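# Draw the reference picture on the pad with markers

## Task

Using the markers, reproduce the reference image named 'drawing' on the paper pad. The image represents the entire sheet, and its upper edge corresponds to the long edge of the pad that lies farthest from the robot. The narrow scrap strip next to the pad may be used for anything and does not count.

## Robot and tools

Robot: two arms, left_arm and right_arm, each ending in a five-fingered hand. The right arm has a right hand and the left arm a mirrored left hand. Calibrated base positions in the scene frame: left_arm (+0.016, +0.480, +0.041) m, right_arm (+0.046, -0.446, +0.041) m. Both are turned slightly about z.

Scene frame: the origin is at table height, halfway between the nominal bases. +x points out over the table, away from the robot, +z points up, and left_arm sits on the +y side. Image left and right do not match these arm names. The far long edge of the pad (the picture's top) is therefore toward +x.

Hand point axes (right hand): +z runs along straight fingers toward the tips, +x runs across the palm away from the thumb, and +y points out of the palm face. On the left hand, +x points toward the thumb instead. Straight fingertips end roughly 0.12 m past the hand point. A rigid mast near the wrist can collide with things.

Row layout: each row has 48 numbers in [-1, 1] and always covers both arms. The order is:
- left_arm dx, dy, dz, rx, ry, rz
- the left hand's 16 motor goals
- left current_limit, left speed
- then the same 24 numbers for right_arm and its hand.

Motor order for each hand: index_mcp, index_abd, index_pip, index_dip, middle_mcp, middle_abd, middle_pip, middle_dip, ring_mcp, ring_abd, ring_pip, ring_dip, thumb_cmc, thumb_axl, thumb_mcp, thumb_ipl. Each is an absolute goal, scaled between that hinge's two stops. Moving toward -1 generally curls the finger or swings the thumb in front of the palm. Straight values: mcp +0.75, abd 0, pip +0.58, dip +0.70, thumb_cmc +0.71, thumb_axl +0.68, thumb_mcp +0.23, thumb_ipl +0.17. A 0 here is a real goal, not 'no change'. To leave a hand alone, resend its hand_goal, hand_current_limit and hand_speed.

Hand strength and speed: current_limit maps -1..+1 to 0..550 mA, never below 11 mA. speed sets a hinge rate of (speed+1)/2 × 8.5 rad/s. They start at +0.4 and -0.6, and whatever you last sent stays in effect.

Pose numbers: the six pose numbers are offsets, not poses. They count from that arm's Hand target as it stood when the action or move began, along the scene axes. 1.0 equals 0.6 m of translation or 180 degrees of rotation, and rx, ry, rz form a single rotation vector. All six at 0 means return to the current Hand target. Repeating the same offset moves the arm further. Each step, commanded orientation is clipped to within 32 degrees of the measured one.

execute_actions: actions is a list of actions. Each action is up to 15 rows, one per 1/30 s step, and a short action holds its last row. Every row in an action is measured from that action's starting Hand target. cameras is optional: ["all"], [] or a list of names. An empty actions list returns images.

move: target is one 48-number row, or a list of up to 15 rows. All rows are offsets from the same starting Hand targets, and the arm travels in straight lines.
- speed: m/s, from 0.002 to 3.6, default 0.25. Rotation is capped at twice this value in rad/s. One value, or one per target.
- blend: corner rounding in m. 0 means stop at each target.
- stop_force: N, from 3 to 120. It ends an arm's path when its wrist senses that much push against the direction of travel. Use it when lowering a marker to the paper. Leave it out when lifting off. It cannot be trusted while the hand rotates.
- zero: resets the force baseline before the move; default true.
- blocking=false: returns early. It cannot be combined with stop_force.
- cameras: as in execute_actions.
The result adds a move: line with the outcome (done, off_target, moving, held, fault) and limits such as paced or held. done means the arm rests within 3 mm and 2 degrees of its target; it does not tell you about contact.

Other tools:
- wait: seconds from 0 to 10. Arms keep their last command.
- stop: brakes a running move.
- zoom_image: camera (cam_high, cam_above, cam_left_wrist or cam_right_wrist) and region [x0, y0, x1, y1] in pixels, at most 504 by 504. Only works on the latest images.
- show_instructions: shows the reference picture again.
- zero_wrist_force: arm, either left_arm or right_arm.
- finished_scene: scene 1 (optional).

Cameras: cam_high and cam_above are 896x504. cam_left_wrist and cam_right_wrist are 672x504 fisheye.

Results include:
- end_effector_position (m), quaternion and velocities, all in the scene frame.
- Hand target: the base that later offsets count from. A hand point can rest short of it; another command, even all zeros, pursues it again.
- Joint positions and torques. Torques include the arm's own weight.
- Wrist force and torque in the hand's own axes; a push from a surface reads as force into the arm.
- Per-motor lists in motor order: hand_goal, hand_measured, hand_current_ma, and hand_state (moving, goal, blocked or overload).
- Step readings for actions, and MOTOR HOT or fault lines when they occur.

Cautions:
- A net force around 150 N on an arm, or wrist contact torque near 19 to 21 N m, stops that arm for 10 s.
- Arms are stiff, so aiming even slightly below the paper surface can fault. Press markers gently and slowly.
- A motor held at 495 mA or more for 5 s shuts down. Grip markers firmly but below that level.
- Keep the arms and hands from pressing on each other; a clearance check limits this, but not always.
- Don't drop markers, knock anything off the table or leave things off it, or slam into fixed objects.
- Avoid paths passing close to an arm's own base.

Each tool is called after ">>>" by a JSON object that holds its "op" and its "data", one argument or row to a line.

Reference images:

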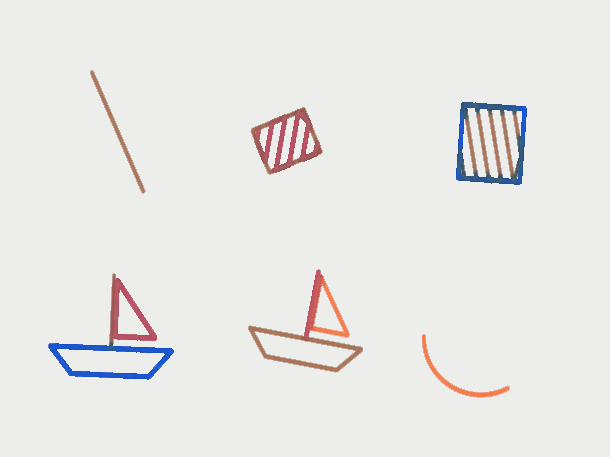

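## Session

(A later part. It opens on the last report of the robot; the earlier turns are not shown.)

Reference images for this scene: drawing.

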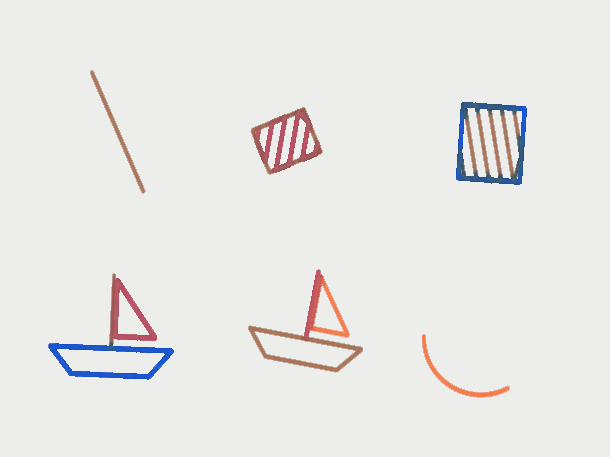

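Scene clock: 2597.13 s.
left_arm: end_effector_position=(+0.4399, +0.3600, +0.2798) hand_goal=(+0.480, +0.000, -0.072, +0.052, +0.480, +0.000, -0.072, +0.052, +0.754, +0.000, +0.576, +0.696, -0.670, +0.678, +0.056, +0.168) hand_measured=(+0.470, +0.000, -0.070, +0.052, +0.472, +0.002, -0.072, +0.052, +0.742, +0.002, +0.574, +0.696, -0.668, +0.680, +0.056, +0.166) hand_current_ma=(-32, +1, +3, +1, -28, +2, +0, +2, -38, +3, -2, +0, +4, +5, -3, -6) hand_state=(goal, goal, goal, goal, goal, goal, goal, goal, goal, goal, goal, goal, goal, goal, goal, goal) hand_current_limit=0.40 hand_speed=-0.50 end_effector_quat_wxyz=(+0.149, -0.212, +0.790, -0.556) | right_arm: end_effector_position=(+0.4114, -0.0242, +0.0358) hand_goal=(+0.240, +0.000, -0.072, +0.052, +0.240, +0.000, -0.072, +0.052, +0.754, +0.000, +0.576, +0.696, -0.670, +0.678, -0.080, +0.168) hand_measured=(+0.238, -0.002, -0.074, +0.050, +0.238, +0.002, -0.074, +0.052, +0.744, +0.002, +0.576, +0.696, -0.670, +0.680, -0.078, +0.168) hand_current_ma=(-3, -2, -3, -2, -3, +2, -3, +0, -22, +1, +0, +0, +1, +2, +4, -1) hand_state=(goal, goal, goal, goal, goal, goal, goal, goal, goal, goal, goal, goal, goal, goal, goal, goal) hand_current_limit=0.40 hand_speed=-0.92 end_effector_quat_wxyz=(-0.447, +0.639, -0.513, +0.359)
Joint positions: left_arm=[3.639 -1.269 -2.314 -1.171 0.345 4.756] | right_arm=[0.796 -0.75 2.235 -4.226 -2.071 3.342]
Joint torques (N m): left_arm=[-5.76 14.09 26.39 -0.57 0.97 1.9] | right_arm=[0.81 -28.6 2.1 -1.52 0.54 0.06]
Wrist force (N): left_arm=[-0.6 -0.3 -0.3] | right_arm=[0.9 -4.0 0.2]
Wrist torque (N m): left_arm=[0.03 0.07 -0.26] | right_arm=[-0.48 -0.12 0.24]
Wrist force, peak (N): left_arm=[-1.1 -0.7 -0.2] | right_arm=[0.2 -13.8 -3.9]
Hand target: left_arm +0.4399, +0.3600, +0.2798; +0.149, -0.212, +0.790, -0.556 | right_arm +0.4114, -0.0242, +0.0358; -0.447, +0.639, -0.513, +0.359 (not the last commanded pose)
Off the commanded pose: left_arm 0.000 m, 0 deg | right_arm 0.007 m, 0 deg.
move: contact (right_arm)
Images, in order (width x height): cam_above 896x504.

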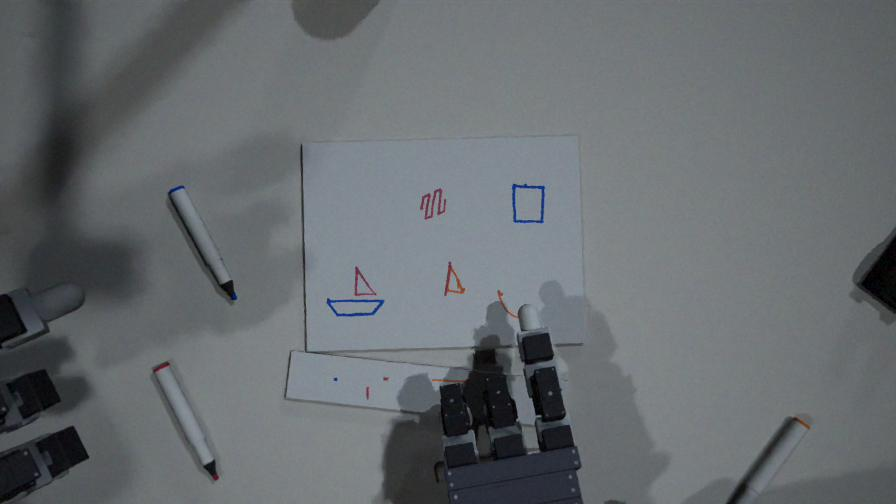

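>>> {"op": "move", "data": {
  "target": [
    [0,0,0,0,0,0,0.479,0,-0.073,0.051,0.479,0,-0.073,0.051,0.754,0,0.576,0.696,-0.671,0.677,0.056,0.168,0.4,-0.5,0,0,-0.0014,0,0,0,0.06,0,-0.073,0.051,0.06,0,-0.073,0.051,0.754,0,0.576,0.696,-0.671,0.677,-0.295,0.168,0.78,-0.9],
    [0,0,0,0,0,0,0.479,0,-0.073,0.051,0.479,0,-0.073,0.051,0.754,0,0.576,0.696,-0.671,0.677,0.056,0.168,0.4,-0.5,0,0,0.03,0,0,0,0.06,0,-0.073,0.051,0.06,0,-0.073,0.051,0.754,0,0.576,0.696,-0.671,0.677,-0.295,0.168,0.78,-0.9],
    [0,0,0,0,0,0,0.479,0,-0.073,0.051,0.479,0,-0.073,0.051,0.754,0,0.576,0.696,-0.671,0.677,0.056,0.168,0.4,-0.5,0,0,0.26,0,0,0,0.06,0,-0.073,0.051,0.06,0,-0.073,0.051,0.754,0,0.576,0.696,-0.671,0.677,-0.295,0.168,0.78,-0.9]
  ],
  "speed": [0.03,0.04,0.15],
  "cameras": ["cam_above"]
}}

Scene clock: 2615.37 s.
left_arm: end_effector_position=(+0.4399, +0.3600, +0.2798) hand_goal=(+0.480, +0.000, -0.072, +0.052, +0.480, +0.000, -0.072, +0.052, +0.754, +0.000, +0.576, +0.696, -0.670, +0.678, +0.056, +0.168) hand_measured=(+0.470, +0.000, -0.070, +0.052, +0.472, +0.002, -0.072, +0.052, +0.742, +0.002, +0.574, +0.696, -0.668, +0.680, +0.056, +0.166) hand_current_ma=(-32, +1, +3, +1, -28, +2, +0, +2, -38, +3, -2, +0, +4, +5, -3, -6) hand_state=(goal, goal, goal, goal, goal, goal, goal, goal, goal, goal, goal, goal, goal, goal, goal, goal) hand_current_limit=0.40 hand_speed=-0.50 end_effector_quat_wxyz=(+0.149, -0.212, +0.790, -0.556) | right_arm: end_effector_position=(+0.4114, -0.0242, +0.1918) hand_goal=(+0.060, +0.000, -0.072, +0.052, +0.060, +0.000, -0.072, +0.052, +0.754, +0.000, +0.576, +0.696, -0.670, +0.678, -0.294, +0.168) hand_measured=(+0.088, -0.002, -0.058, +0.054, +0.088, +0.002, -0.060, +0.054, +0.744, +0.002, +0.576, +0.696, -0.670, +0.680, -0.108, +0.196) hand_current_ma=(+79, -2, +32, +2, +82, +2, +28, +3, -22, +1, +0, +0, -1, +2, +490, +106) hand_state=(blocked, goal, goal, goal, blocked, goal, goal, goal, goal, goal, goal, goal, goal, goal, blocked, blocked) hand_current_limit=0.78 hand_speed=-0.90 end_effector_quat_wxyz=(-0.447, +0.639, -0.513, +0.359)
Joint positions: left_arm=[3.639 -1.269 -2.314 -1.171 0.345 4.756] | right_arm=[0.796 -1.205 2.263 -3.8 -2.071 3.342]
Joint torques (N m): left_arm=[-6.15 13.78 26.17 -0.6 0.87 1.94] | right_arm=[-1.16 -34.3 -5.56 -0.08 0.55 0.32]
Wrist force (N): left_arm=[-0.7 -0.4 -0.1] | right_arm=[1.3 -2.3 1.4]
Wrist torque (N m): left_arm=[0.01 0.09 -0.27] | right_arm=[-0.39 -0.15 0.25]
Wrist force, peak (N): left_arm=[-0.7 -0.9 -0.5] | right_arm=[0.3 -19.3 -7.2]
Hand target: left_arm +0.4399, +0.3600, +0.2798; +0.149, -0.212, +0.790, -0.556 | right_arm +0.4114, -0.0242, +0.1918; -0.447, +0.639, -0.513, +0.359
Off the commanded pose: left_arm 0.000 m, 0 deg | right_arm 0.000 m, 0 deg.
move: done
Images, in order (width x height): cam_above 896x504.

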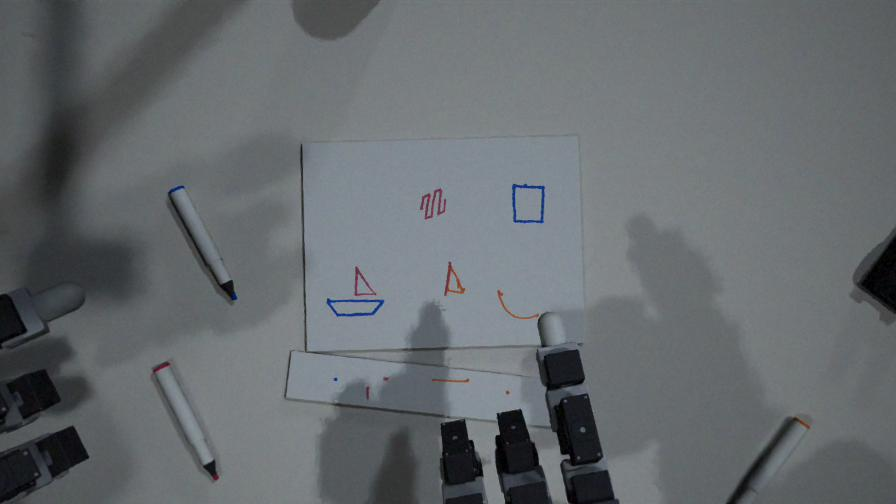

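>>> {"op": "move", "data": {
  "target": [
    [0,0,0,0,0,0,0.479,0,-0.073,0.051,0.479,0,-0.073,0.051,0.754,0,0.576,0.696,-0.671,0.677,0.056,0.168,0.4,-0.5,0.1,-0.2,0,0,0,0,0.479,0,-0.073,0.051,0.479,0,-0.073,0.051,0.754,0,0.576,0.696,-0.671,0.677,0.056,0.168,0.4,-0.8]
  ],
  "speed": 0.15,
  "cameras": ["cam_above"]
}}

>>> {"op": "zoom_image", "data": {
  "camera": "cam_above",
  "region": [400, 380, 560, 504]
}}

Scene clock: 2622.63 s.
left_arm: end_effector_position=(+0.4399, +0.3600, +0.2798) hand_goal=(+0.480, +0.000, -0.072, +0.052, +0.480, +0.000, -0.072, +0.052, +0.754, +0.000, +0.576, +0.696, -0.670, +0.678, +0.056, +0.168) hand_measured=(+0.470, +0.000, -0.070, +0.052, +0.472, +0.002, -0.072, +0.052, +0.742, +0.002, +0.574, +0.696, -0.668, +0.680, +0.056, +0.166) hand_current_ma=(-32, +1, +3, +1, -28, +2, +0, +2, -38, +3, -2, +0, +4, +5, -3, -6) hand_state=(goal, goal, goal, goal, goal, goal, goal, goal, goal, goal, goal, goal, goal, goal, goal, goal) hand_current_limit=0.40 hand_speed=-0.50 end_effector_quat_wxyz=(+0.149, -0.212, +0.790, -0.556) | right_arm: end_effector_position=(+0.4714, -0.1442, +0.1918) hand_goal=(+0.480, +0.000, -0.072, +0.052, +0.480, +0.000, -0.072, +0.052, +0.754, +0.000, +0.576, +0.696, -0.670, +0.678, +0.056, +0.168) hand_measured=(+0.466, -0.002, -0.070, +0.054, +0.466, +0.002, -0.070, +0.054, +0.744, +0.000, +0.576, +0.696, -0.670, +0.680, +0.054, +0.170) hand_current_ma=(-34, -2, +4, +2, -32, +2, +4, +3, -22, +1, +0, +0, -1, +2, -5, +4) hand_state=(goal, goal, goal, goal, goal, goal, goal, goal, goal, goal, goal, goal, goal, goal, goal, goal) hand_current_limit=0.40 hand_speed=-0.80 end_effector_quat_wxyz=(-0.447, +0.639, -0.513, +0.359)
Joint positions: left_arm=[3.639 -1.269 -2.314 -1.171 0.345 4.756] | right_arm=[0.414 -1.291 2.424 -3.921 -1.714 3.195]
Joint torques (N m): left_arm=[-6.38 13.91 26.47 -0.51 0.92 1.96] | right_arm=[-9.31 -16.26 -13.83 0.51 0.67 -0.73]
Wrist force (N): left_arm=[-0.4 0.2 -0.2] | right_arm=[1.0 -2.4 1.3]
Wrist torque (N m): left_arm=[0.09 0.05 -0.25] | right_arm=[-0.42 -0.09 0.29]
Wrist force, peak (N): left_arm=[-1.1 -0.5 -0.1] | right_arm=[2.6 -2.6 1.6]
Hand target: left_arm +0.4399, +0.3600, +0.2798; +0.149, -0.212, +0.790, -0.556 | right_arm +0.4714, -0.1442, +0.1918; -0.447, +0.639, -0.513, +0.359
Off the commanded pose: left_arm 0.000 m, 0 deg | right_arm 0.000 m, 0 deg.
move: done
Images, in order (width x height): cam_above 896x504.

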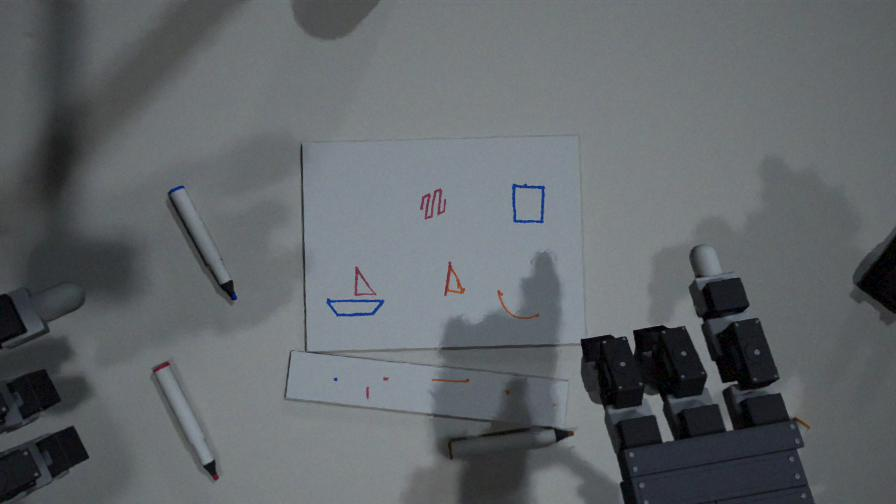

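Scaled by 3.150.

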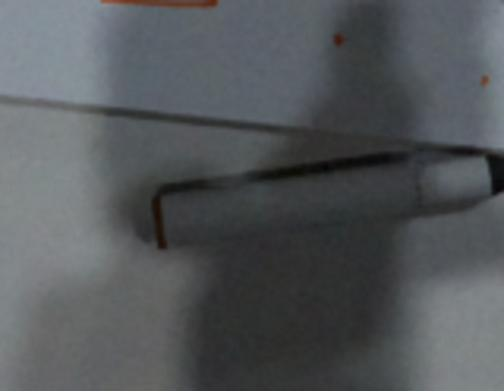

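>>> {"op": "move", "data": {
  "target": [
    [0,0,0,0,0,0,0.479,0,-0.073,0.051,0.479,0,-0.073,0.051,0.754,0,0.576,0.696,-0.671,0.677,0.056,0.168,0.4,-0.5,-0.0545,0.162,-0.05,0,0,-0.0106,0.479,0,-0.073,0.051,0.479,0,-0.073,0.051,0.95,0,0.576,0.696,-0.671,0.677,0.056,0.168,0.4,-0.7],
    [0,0,0,0,0,0,0.479,0,-0.073,0.051,0.479,0,-0.073,0.051,0.754,0,0.576,0.696,-0.671,0.677,0.056,0.168,0.4,-0.5,-0.0545,0.162,-0.2197,0,0,-0.0106,0.479,0,-0.073,0.051,0.479,0,-0.073,0.051,0.95,0,0.576,0.696,-0.671,0.677,0.056,0.168,0.4,-0.8]
  ],
  "speed": [0.15,0.08]
}}

>>> {"op": "move", "data": {
  "target": [
    [0,0,0,0,0,0,0.479,0,-0.073,0.051,0.479,0,-0.073,0.051,0.754,0,0.576,0.696,-0.671,0.677,0.056,0.168,0.4,-0.5,0,0,-0.055,0,0,0,0.479,0,-0.073,0.051,0.479,0,-0.073,0.051,0.95,0,0.576,0.696,-0.671,0.677,0.056,0.168,0.4,-0.8]
  ],
  "speed": 0.015,
  "stop_force": 4,
  "cameras": ["cam_above"]
}}

>>> {"op": "zoom_image", "data": {
  "camera": "cam_above",
  "region": [400, 330, 600, 504]
}}

Scene clock: 2686.00 s.
left_arm: end_effector_position=(+0.4399, +0.3600, +0.2798) hand_goal=(+0.480, +0.000, -0.072, +0.052, +0.480, +0.000, -0.072, +0.052, +0.754, +0.000, +0.576, +0.696, -0.670, +0.678, +0.056, +0.168) hand_measured=(+0.470, +0.000, -0.070, +0.052, +0.472, +0.002, -0.072, +0.052, +0.742, +0.002, +0.574, +0.696, -0.668, +0.680, +0.056, +0.166) hand_current_ma=(-32, +1, +3, +1, -28, +2, +0, +2, -38, +3, -2, +0, +4, +5, -3, -6) hand_state=(goal, goal, goal, goal, goal, goal, goal, goal, goal, goal, goal, goal, goal, goal, goal, goal) hand_current_limit=0.40 hand_speed=-0.50 end_effector_quat_wxyz=(+0.149, -0.212, +0.790, -0.556) | right_arm: end_effector_position=(+0.4387, -0.0470, +0.0599) hand_goal=(+0.480, +0.000, -0.072, +0.052, +0.480, +0.000, -0.072, +0.052, +0.950, +0.000, +0.576, +0.696, -0.670, +0.678, +0.056, +0.168) hand_measured=(+0.466, -0.002, -0.070, +0.054, +0.468, +0.002, -0.070, +0.054, +0.926, +0.000, +0.576, +0.696, -0.670, +0.680, +0.054, +0.170) hand_current_ma=(-32, -2, +4, +2, -29, +2, +3, +3, -65, +1, +0, +0, -1, +2, -4, +4) hand_state=(goal, goal, goal, goal, goal, goal, goal, goal, blocked, goal, goal, goal, goal, goal, goal, goal) hand_current_limit=0.40 hand_speed=-0.80 end_effector_quat_wxyz=(-0.441, +0.630, -0.524, +0.366)
Joint positions: left_arm=[3.639 -1.269 -2.314 -1.171 0.345 4.756] | right_arm=[0.72 -0.822 2.255 -4.183 -2.031 3.323]
Joint torques (N m): left_arm=[-6.43 13.2 26.6 -0.49 0.72 1.95] | right_arm=[8.35 -26.57 0.96 -3.38 0.72 -1.57]
Wrist force (N): left_arm=[-0.6 -0.6 -0.3] | right_arm=[1.1 -2.3 1.2]
Wrist torque (N m): left_arm=[0.00 0.07 -0.25] | right_arm=[-0.39 -0.12 0.23]
Wrist force, peak (N): left_arm=[-1.0 -0.3 -0.7] | right_arm=[2.8 -2.9 1.3]
Hand target: left_arm +0.4399, +0.3600, +0.2798; +0.149, -0.212, +0.790, -0.556 | right_arm +0.4387, -0.0470, +0.0600; -0.441, +0.630, -0.524, +0.366
Off the commanded pose: left_arm 0.000 m, 0 deg | right_arm 0.000 m, 0 deg.
move: done

Scene clock: 2688.30 s.
left_arm: end_effector_position=(+0.4399, +0.3600, +0.2798) hand_goal=(+0.480, +0.000, -0.072, +0.052, +0.480, +0.000, -0.072, +0.052, +0.754, +0.000, +0.576, +0.696, -0.670, +0.678, +0.056, +0.168) hand_measured=(+0.470, +0.000, -0.070, +0.052, +0.472, +0.002, -0.072, +0.052, +0.742, +0.002, +0.574, +0.696, -0.668, +0.680, +0.056, +0.166) hand_current_ma=(-32, +1, +3, +1, -28, +2, +0, +2, -38, +3, -2, +0, +4, +5, -3, -6) hand_state=(goal, goal, goal, goal, goal, goal, goal, goal, goal, goal, goal, goal, goal, goal, goal, goal) hand_current_limit=0.40 hand_speed=-0.50 end_effector_quat_wxyz=(+0.149, -0.212, +0.790, -0.556) | right_arm: end_effector_position=(+0.4387, -0.0470, +0.0404) hand_goal=(+0.480, +0.000, -0.072, +0.052, +0.480, +0.000, -0.072, +0.052, +0.950, +0.000, +0.576, +0.696, -0.670, +0.678, +0.056, +0.168) hand_measured=(+0.474, -0.002, -0.076, +0.050, +0.472, +0.002, -0.076, +0.050, +0.926, +0.000, +0.576, +0.696, -0.670, +0.680, +0.054, +0.170) hand_current_ma=(-9, -2, -6, -3, -14, +2, -5, -4, -65, +1, +0, +0, -1, +2, -4, +4) hand_state=(goal, goal, goal, goal, goal, goal, goal, goal, blocked, goal, goal, goal, goal, goal, goal, goal) hand_current_limit=0.40 hand_speed=-0.80 end_effector_quat_wxyz=(-0.441, +0.630, -0.524, +0.366)
Joint positions: left_arm=[3.639 -1.269 -2.314 -1.171 0.345 4.756] | right_arm=[0.72 -0.764 2.242 -4.229 -2.031 3.323]
Joint torques (N m): left_arm=[-6.1 13.09 26.51 -0.56 0.86 2.01] | right_arm=[7.56 -28.19 3.23 -1 0.25 -0.63]
Wrist force (N): left_arm=[-0.6 -0.3 -0.2] | right_arm=[0.9 -2.2 1.5]
Wrist torque (N m): left_arm=[0.02 0.08 -0.26] | right_arm=[-0.40 -0.11 0.21]
Wrist force, peak (N): left_arm=[-0.9 -0.5 -0.5] | right_arm=[1.5 -7.5 -0.7]
Hand target: left_arm +0.4399, +0.3600, +0.2798; +0.149, -0.212, +0.790, -0.556 | right_arm +0.4387, -0.0470, +0.0404; -0.441, +0.630, -0.524, +0.366 (not the last commanded pose)
Off the commanded pose: left_arm 0.000 m, 0 deg | right_arm 0.013 m, 0 deg.
move: contact (right_arm)
Images, in order (width x height): cam_above 896x504.

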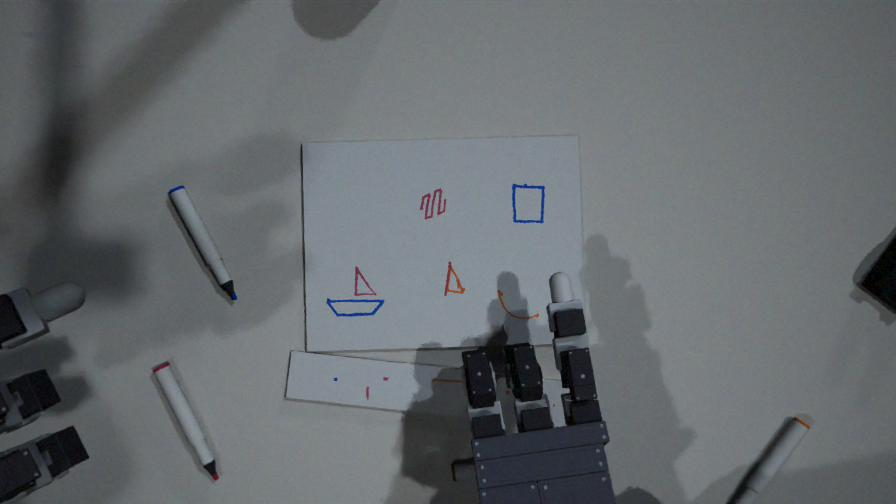

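Scaled by 2.520.

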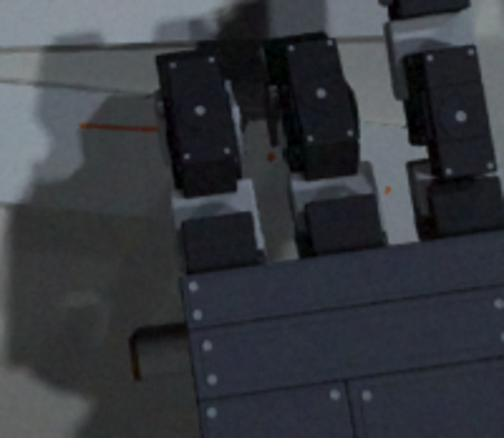

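>>> {"op": "move", "data": {
  "target": [
    [0,0,0,0,0,0,0.479,0,-0.073,0.051,0.479,0,-0.073,0.051,0.754,0,0.576,0.696,-0.671,0.677,0.056,0.168,0.4,-0.5,0,0,0.003,0,0,0,0.35,0,-0.073,0.051,0.35,0,-0.073,0.051,0.95,0,0.576,0.696,-0.671,0.677,0.056,0.168,0.4,-0.9],
    [0,0,0,0,0,0,0.479,0,-0.073,0.051,0.479,0,-0.073,0.051,0.754,0,0.576,0.696,-0.671,0.677,0.056,0.168,0.4,-0.5,-0.0573,-0.0107,0.003,0,0,0,0.35,0,-0.073,0.051,0.35,0,-0.073,0.051,0.95,0,0.576,0.696,-0.671,0.677,0.056,0.168,0.4,-0.9]
  ],
  "speed": 0.025,
  "cameras": ["cam_above"]
}}

>>> {"op": "zoom_image", "data": {
  "camera": "cam_above",
  "region": [400, 330, 600, 504]
}}

Scene clock: 2709.63 s.
left_arm: end_effector_position=(+0.4399, +0.3600, +0.2798) hand_goal=(+0.480, +0.000, -0.072, +0.052, +0.480, +0.000, -0.072, +0.052, +0.754, +0.000, +0.576, +0.696, -0.670, +0.678, +0.056, +0.168) hand_measured=(+0.470, +0.000, -0.070, +0.052, +0.472, +0.002, -0.072, +0.052, +0.742, +0.002, +0.574, +0.696, -0.668, +0.680, +0.056, +0.166) hand_current_ma=(-32, +1, +3, +1, -28, +2, +0, +2, -38, +3, -2, +0, +4, +5, -3, -6) hand_state=(goal, goal, goal, goal, goal, goal, goal, goal, goal, goal, goal, goal, goal, goal, goal, goal) hand_current_limit=0.40 hand_speed=-0.50 end_effector_quat_wxyz=(+0.149, -0.212, +0.790, -0.556) | right_arm: end_effector_position=(+0.4042, -0.0534, +0.0423) hand_goal=(+0.350, +0.000, -0.072, +0.052, +0.350, +0.000, -0.072, +0.052, +0.950, +0.000, +0.576, +0.696, -0.670, +0.678, +0.056, +0.168) hand_measured=(+0.348, -0.002, -0.074, +0.050, +0.348, +0.002, -0.074, +0.050, +0.926, +0.000, +0.576, +0.696, -0.670, +0.680, +0.054, +0.170) hand_current_ma=(-5, -2, -2, -3, -4, +2, -3, -4, -65, +1, +0, +0, -1, +2, -4, +4) hand_state=(goal, goal, goal, goal, goal, goal, goal, goal, blocked, goal, goal, goal, goal, goal, goal, goal) hand_current_limit=0.40 hand_speed=-0.90 end_effector_quat_wxyz=(-0.441, +0.630, -0.524, +0.366)
Joint positions: left_arm=[3.639 -1.269 -2.314 -1.171 0.345 4.756] | right_arm=[0.767 -0.775 2.309 -4.275 -2.074 3.344]
Joint torques (N m): left_arm=[-5.88 12.93 25.96 -0.47 0.66 1.94] | right_arm=[-10.17 -37.56 -8.68 -0.64 0.31 -0.31]
Wrist force (N): left_arm=[-0.6 0.0 -0.3] | right_arm=[0.9 -2.4 1.2]
Wrist torque (N m): left_arm=[0.07 0.07 -0.26] | right_arm=[-0.39 -0.11 0.21]
Wrist force, peak (N): left_arm=[-1.2 -0.5 -0.3] | right_arm=[0.9 -4.6 1.3]
Hand target: left_arm +0.4399, +0.3600, +0.2798; +0.149, -0.212, +0.790, -0.556 | right_arm +0.4043, -0.0535, +0.0422; -0.441, +0.630, -0.524, +0.366
Off the commanded pose: left_arm 0.000 m, 0 deg | right_arm 0.000 m, 0 deg.
move: done
Images, in order (width x height): cam_above 896x504.

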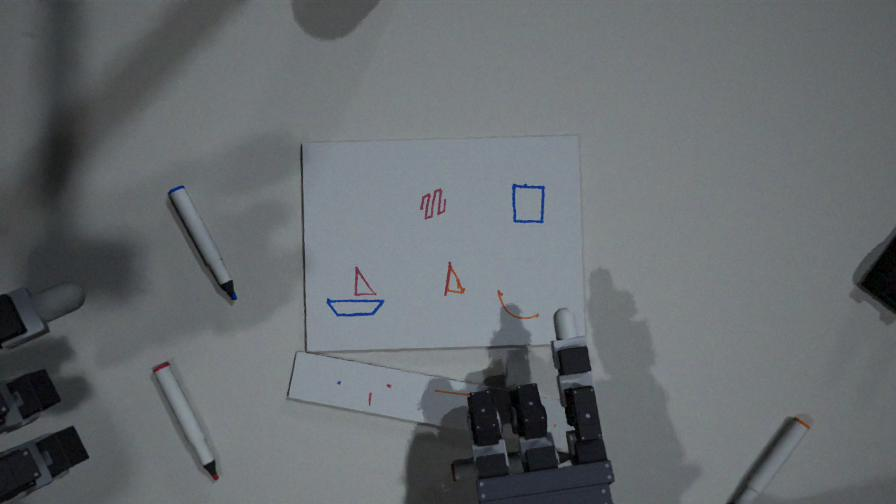

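Scaled by 2.520.

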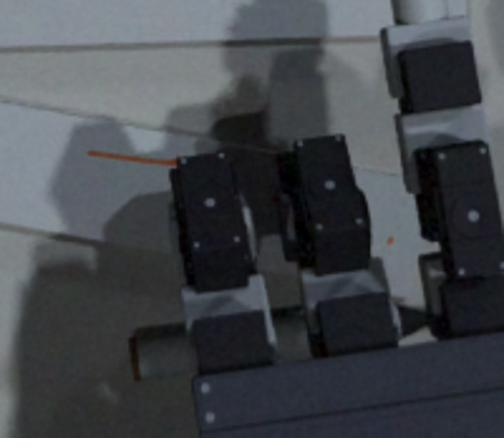

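>>> {"op": "move", "data": {
  "target": [
    [0,0,0,0,0,0,0.479,0,-0.073,0.051,0.479,0,-0.073,0.051,0.754,0,0.576,0.696,-0.671,0.677,0.056,0.168,0.4,-0.5,0,0,0.1,0,0,0,0.35,0,-0.073,0.051,0.35,0,-0.073,0.051,0.95,0,0.576,0.696,-0.671,0.677,0.056,0.168,0.4,-0.9],
    [0,0,0,0,0,0,0.479,0,-0.073,0.051,0.479,0,-0.073,0.051,0.754,0,0.576,0.696,-0.671,0.677,0.056,0.168,0.4,-0.5,0,-0.25,0.15,0,0,0,0.479,0,-0.073,0.051,0.479,0,-0.073,0.051,0.95,0,0.576,0.696,-0.671,0.677,0.056,0.168,0.4,-0.8]
  ],
  "speed": [0.06,0.15],
  "blend": [0.01,0],
  "cameras": ["cam_above"]
}}

>>> {"op": "zoom_image", "data": {
  "camera": "cam_above",
  "region": [400, 330, 600, 504]
}}

Scene clock: 2726.80 s.
left_arm: end_effector_position=(+0.4399, +0.3600, +0.2798) hand_goal=(+0.480, +0.000, -0.072, +0.052, +0.480, +0.000, -0.072, +0.052, +0.754, +0.000, +0.576, +0.696, -0.670, +0.678, +0.056, +0.168) hand_measured=(+0.470, +0.000, -0.070, +0.052, +0.472, +0.002, -0.072, +0.052, +0.742, +0.002, +0.574, +0.696, -0.668, +0.680, +0.056, +0.166) hand_current_ma=(-32, +1, +3, +1, -28, +2, +0, +2, -38, +3, -2, +0, +4, +5, -3, -6) hand_state=(goal, goal, goal, goal, goal, goal, goal, goal, goal, goal, goal, goal, goal, goal, goal, goal) hand_current_limit=0.40 hand_speed=-0.50 end_effector_quat_wxyz=(+0.149, -0.212, +0.790, -0.556) | right_arm: end_effector_position=(+0.4043, -0.2034, +0.1322) hand_goal=(+0.480, +0.000, -0.072, +0.052, +0.480, +0.000, -0.072, +0.052, +0.950, +0.000, +0.576, +0.696, -0.670, +0.678, +0.056, +0.168) hand_measured=(+0.466, -0.002, -0.074, +0.050, +0.466, +0.002, -0.074, +0.050, +0.926, +0.000, +0.576, +0.696, -0.670, +0.680, +0.054, +0.170) hand_current_ma=(-35, -2, -2, -3, -32, +2, -3, -4, -65, +1, +0, +0, -1, +2, -4, +4) hand_state=(goal, goal, goal, goal, goal, goal, goal, goal, blocked, goal, goal, goal, goal, goal, goal, goal) hand_current_limit=0.40 hand_speed=-0.80 end_effector_quat_wxyz=(-0.441, +0.630, -0.524, +0.366)
Joint positions: left_arm=[3.639 -1.269 -2.314 -1.171 0.345 4.756] | right_arm=[0.305 -1.138 2.686 -4.34 -1.644 3.169]
Joint torques (N m): left_arm=[-6.32 12.9 26.03 -0.46 0.67 1.97] | right_arm=[-7.44 -28.99 1.64 0.25 -0.43 -1.73]
Wrist force (N): left_arm=[-0.5 -0.5 -0.2] | right_arm=[0.9 -2.2 1.5]
Wrist torque (N m): left_arm=[0.00 0.06 -0.25] | right_arm=[-0.40 -0.11 0.30]
Wrist force, peak (N): left_arm=[-0.9 -0.8 -0.5] | right_arm=[2.3 -2.6 1.1]
Hand target: left_arm +0.4399, +0.3600, +0.2798; +0.149, -0.212, +0.790, -0.556 | right_arm +0.4043, -0.2035, +0.1322; -0.441, +0.630, -0.524, +0.366
Off the commanded pose: left_arm 0.000 m, 0 deg | right_arm 0.000 m, 0 deg.
move: done
Images, in order (width x height): cam_above 896x504.

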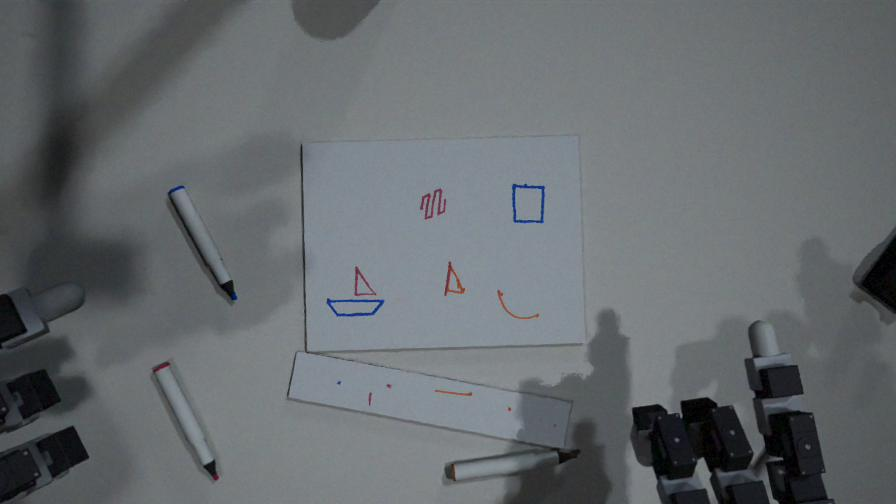

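Scaled by 2.520.

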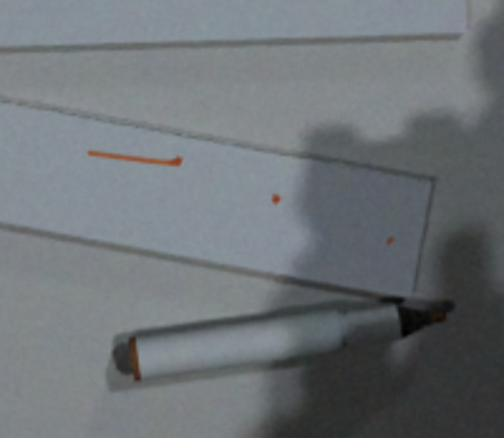

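>>> {"op": "move", "data": {
  "target": [
    [0,0,0,0,0,0,0.479,0,-0.073,0.051,0.479,0,-0.073,0.051,0.754,0,0.576,0.696,-0.671,0.677,0.056,0.168,0.4,-0.5,0.0107,0.2907,0,0,0,0.0095,0.35,0,-0.073,0.051,0.35,0,-0.073,0.051,0.95,0,0.576,0.696,-0.671,0.677,0.056,0.168,0.4,-0.8],
    [0,0,0,0,0,0,0.479,0,-0.073,0.051,0.479,0,-0.073,0.051,0.754,0,0.576,0.696,-0.671,0.677,0.056,0.168,0.4,-0.5,0.0107,0.2907,-0.1203,0,0,0.0095,0.19,0,-0.073,0.051,0.19,0,-0.073,0.051,0.95,0,0.576,0.696,-0.671,0.677,-0.12,0.168,0.4,-0.9]
  ],
  "speed": [0.15,0.08]
}}

>>> {"op": "move", "data": {
  "target": [
    [0,0,0,0,0,0,0.479,0,-0.073,0.051,0.479,0,-0.073,0.051,0.754,0,0.576,0.696,-0.671,0.677,0.056,0.168,0.4,-0.5,0,0,-0.03,0,0,0,0.19,0,-0.073,0.051,0.19,0,-0.073,0.051,0.95,0,0.576,0.696,-0.671,0.677,-0.12,0.168,0.4,-0.9]
  ],
  "speed": 0.04,
  "cameras": ["cam_above"]
}}

>>> {"op": "zoom_image", "data": {
  "camera": "cam_above",
  "region": [400, 330, 600, 504]
}}

Scene clock: 2764.47 s.
left_arm: end_effector_position=(+0.4399, +0.3600, +0.2798) hand_goal=(+0.480, +0.000, -0.072, +0.052, +0.480, +0.000, -0.072, +0.052, +0.754, +0.000, +0.576, +0.696, -0.670, +0.678, +0.056, +0.168) hand_measured=(+0.470, +0.000, -0.070, +0.052, +0.472, +0.002, -0.072, +0.052, +0.742, +0.002, +0.574, +0.696, -0.668, +0.680, +0.056, +0.166) hand_current_ma=(-32, +1, +3, +1, -28, +2, +0, +2, -38, +3, -2, +0, +4, +5, -3, -6) hand_state=(goal, goal, goal, goal, goal, goal, goal, goal, goal, goal, goal, goal, goal, goal, goal, goal) hand_current_limit=0.40 hand_speed=-0.50 end_effector_quat_wxyz=(+0.149, -0.212, +0.790, -0.556) | right_arm: end_effector_position=(+0.4107, -0.0290, +0.0601) hand_goal=(+0.190, +0.000, -0.072, +0.052, +0.190, +0.000, -0.072, +0.052, +0.950, +0.000, +0.576, +0.696, -0.670, +0.678, -0.120, +0.168) hand_measured=(+0.188, -0.002, -0.074, +0.050, +0.188, +0.002, -0.074, +0.050, +0.926, +0.000, +0.576, +0.696, -0.670, +0.680, -0.116, +0.170) hand_current_ma=(-2, -1, -2, -3, -1, +2, -3, -4, -63, +1, +0, +0, +0, +2, +7, +4) hand_state=(goal, goal, goal, goal, goal, goal, goal, goal, blocked, goal, goal, goal, goal, goal, goal, goal) hand_current_limit=0.40 hand_speed=-0.90 end_effector_quat_wxyz=(-0.447, +0.638, -0.514, +0.360)
Joint positions: left_arm=[3.639 -1.269 -2.314 -1.171 0.345 4.756] | right_arm=[0.79 -0.825 2.263 -4.18 -2.068 3.341]
Joint torques (N m): left_arm=[-6.43 12.61 25.99 -0.4 0.56 1.95] | right_arm=[9.86 -28.74 1.38 -4.63 -0.41 -1.62]
Wrist force (N): left_arm=[-0.5 -0.7 -0.3] | right_arm=[0.9 -2.5 1.2]
Wrist torque (N m): left_arm=[-0.02 0.05 -0.24] | right_arm=[-0.40 -0.10 0.22]
Wrist force, peak (N): left_arm=[-1.2 -0.7 -0.2] | right_arm=[1.1 -3.7 0.9]
Hand target: left_arm +0.4399, +0.3600, +0.2798; +0.149, -0.212, +0.790, -0.556 | right_arm +0.4107, -0.0290, +0.0601; -0.447, +0.638, -0.514, +0.360
Off the commanded pose: left_arm 0.000 m, 0 deg | right_arm 0.000 m, 0 deg.
move: done

Scene clock: 2765.23 s.
left_arm: end_effector_position=(+0.4399, +0.3600, +0.2798) hand_goal=(+0.480, +0.000, -0.072, +0.052, +0.480, +0.000, -0.072, +0.052, +0.754, +0.000, +0.576, +0.696, -0.670, +0.678, +0.056, +0.168) hand_measured=(+0.470, +0.000, -0.070, +0.052, +0.472, +0.002, -0.072, +0.052, +0.742, +0.002, +0.574, +0.696, -0.668, +0.680, +0.056, +0.166) hand_current_ma=(-32, +1, +3, +1, -28, +2, +0, +2, -38, +3, -2, +0, +4, +5, -3, -6) hand_state=(goal, goal, goal, goal, goal, goal, goal, goal, goal, goal, goal, goal, goal, goal, goal, goal) hand_current_limit=0.40 hand_speed=-0.50 end_effector_quat_wxyz=(+0.149, -0.212, +0.790, -0.556) | right_arm: end_effector_position=(+0.4108, -0.0290, +0.0422) hand_goal=(+0.190, +0.000, -0.072, +0.052, +0.190, +0.000, -0.072, +0.052, +0.950, +0.000, +0.576, +0.696, -0.670, +0.678, -0.120, +0.168) hand_measured=(+0.188, -0.002, -0.074, +0.050, +0.188, +0.002, -0.074, +0.050, +0.926, +0.000, +0.576, +0.696, -0.670, +0.680, -0.116, +0.170) hand_current_ma=(-2, -1, -2, -3, -2, +2, -3, -4, -63, +1, +0, +0, +0, +2, +7, +4) hand_state=(goal, goal, goal, goal, goal, goal, goal, goal, blocked, goal, goal, goal, goal, goal, goal, goal) hand_current_limit=0.40 hand_speed=-0.90 end_effector_quat_wxyz=(-0.447, +0.638, -0.514, +0.360) end_effector_velocity=(+0.000, +0.000, +0.000) end_effector_angular_velocity=(-0.003, +0.003, +0.000)
Joint positions: left_arm=[3.639 -1.269 -2.314 -1.171 0.345 4.756] | right_arm=[0.79 -0.77 2.251 -4.223 -2.068 3.341]
Joint velocities: left_arm=[within noise] | right_arm=[0 -0.003 0.001 0.006 0 0]
Joint torques (N m): left_arm=[-6.15 12.37 26.37 -0.38 0.61 1.98] | right_arm=[7.08 -39.96 4.22 0.56 -0.75 -0.09]
Wrist force (N): left_arm=[-0.6 -0.2 -0.3] | right_arm=[0.8 -2.3 1.1]
Wrist torque (N m): left_arm=[0.06 0.06 -0.26] | right_arm=[-0.36 -0.09 0.20]
Wrist force, peak (N): left_arm=[-1.0 -0.1 -0.5] | right_arm=[1.4 -2.6 1.7]
Hand target: left_arm +0.4399, +0.3600, +0.2798; +0.149, -0.212, +0.790, -0.556 | right_arm +0.4107, -0.0290, +0.0421; -0.447, +0.638, -0.514, +0.360
Off the commanded pose: left_arm 0.000 m, 0 deg | right_arm 0.000 m, 0 deg.
move: done
Images, in order (width x height): cam_above 896x504.

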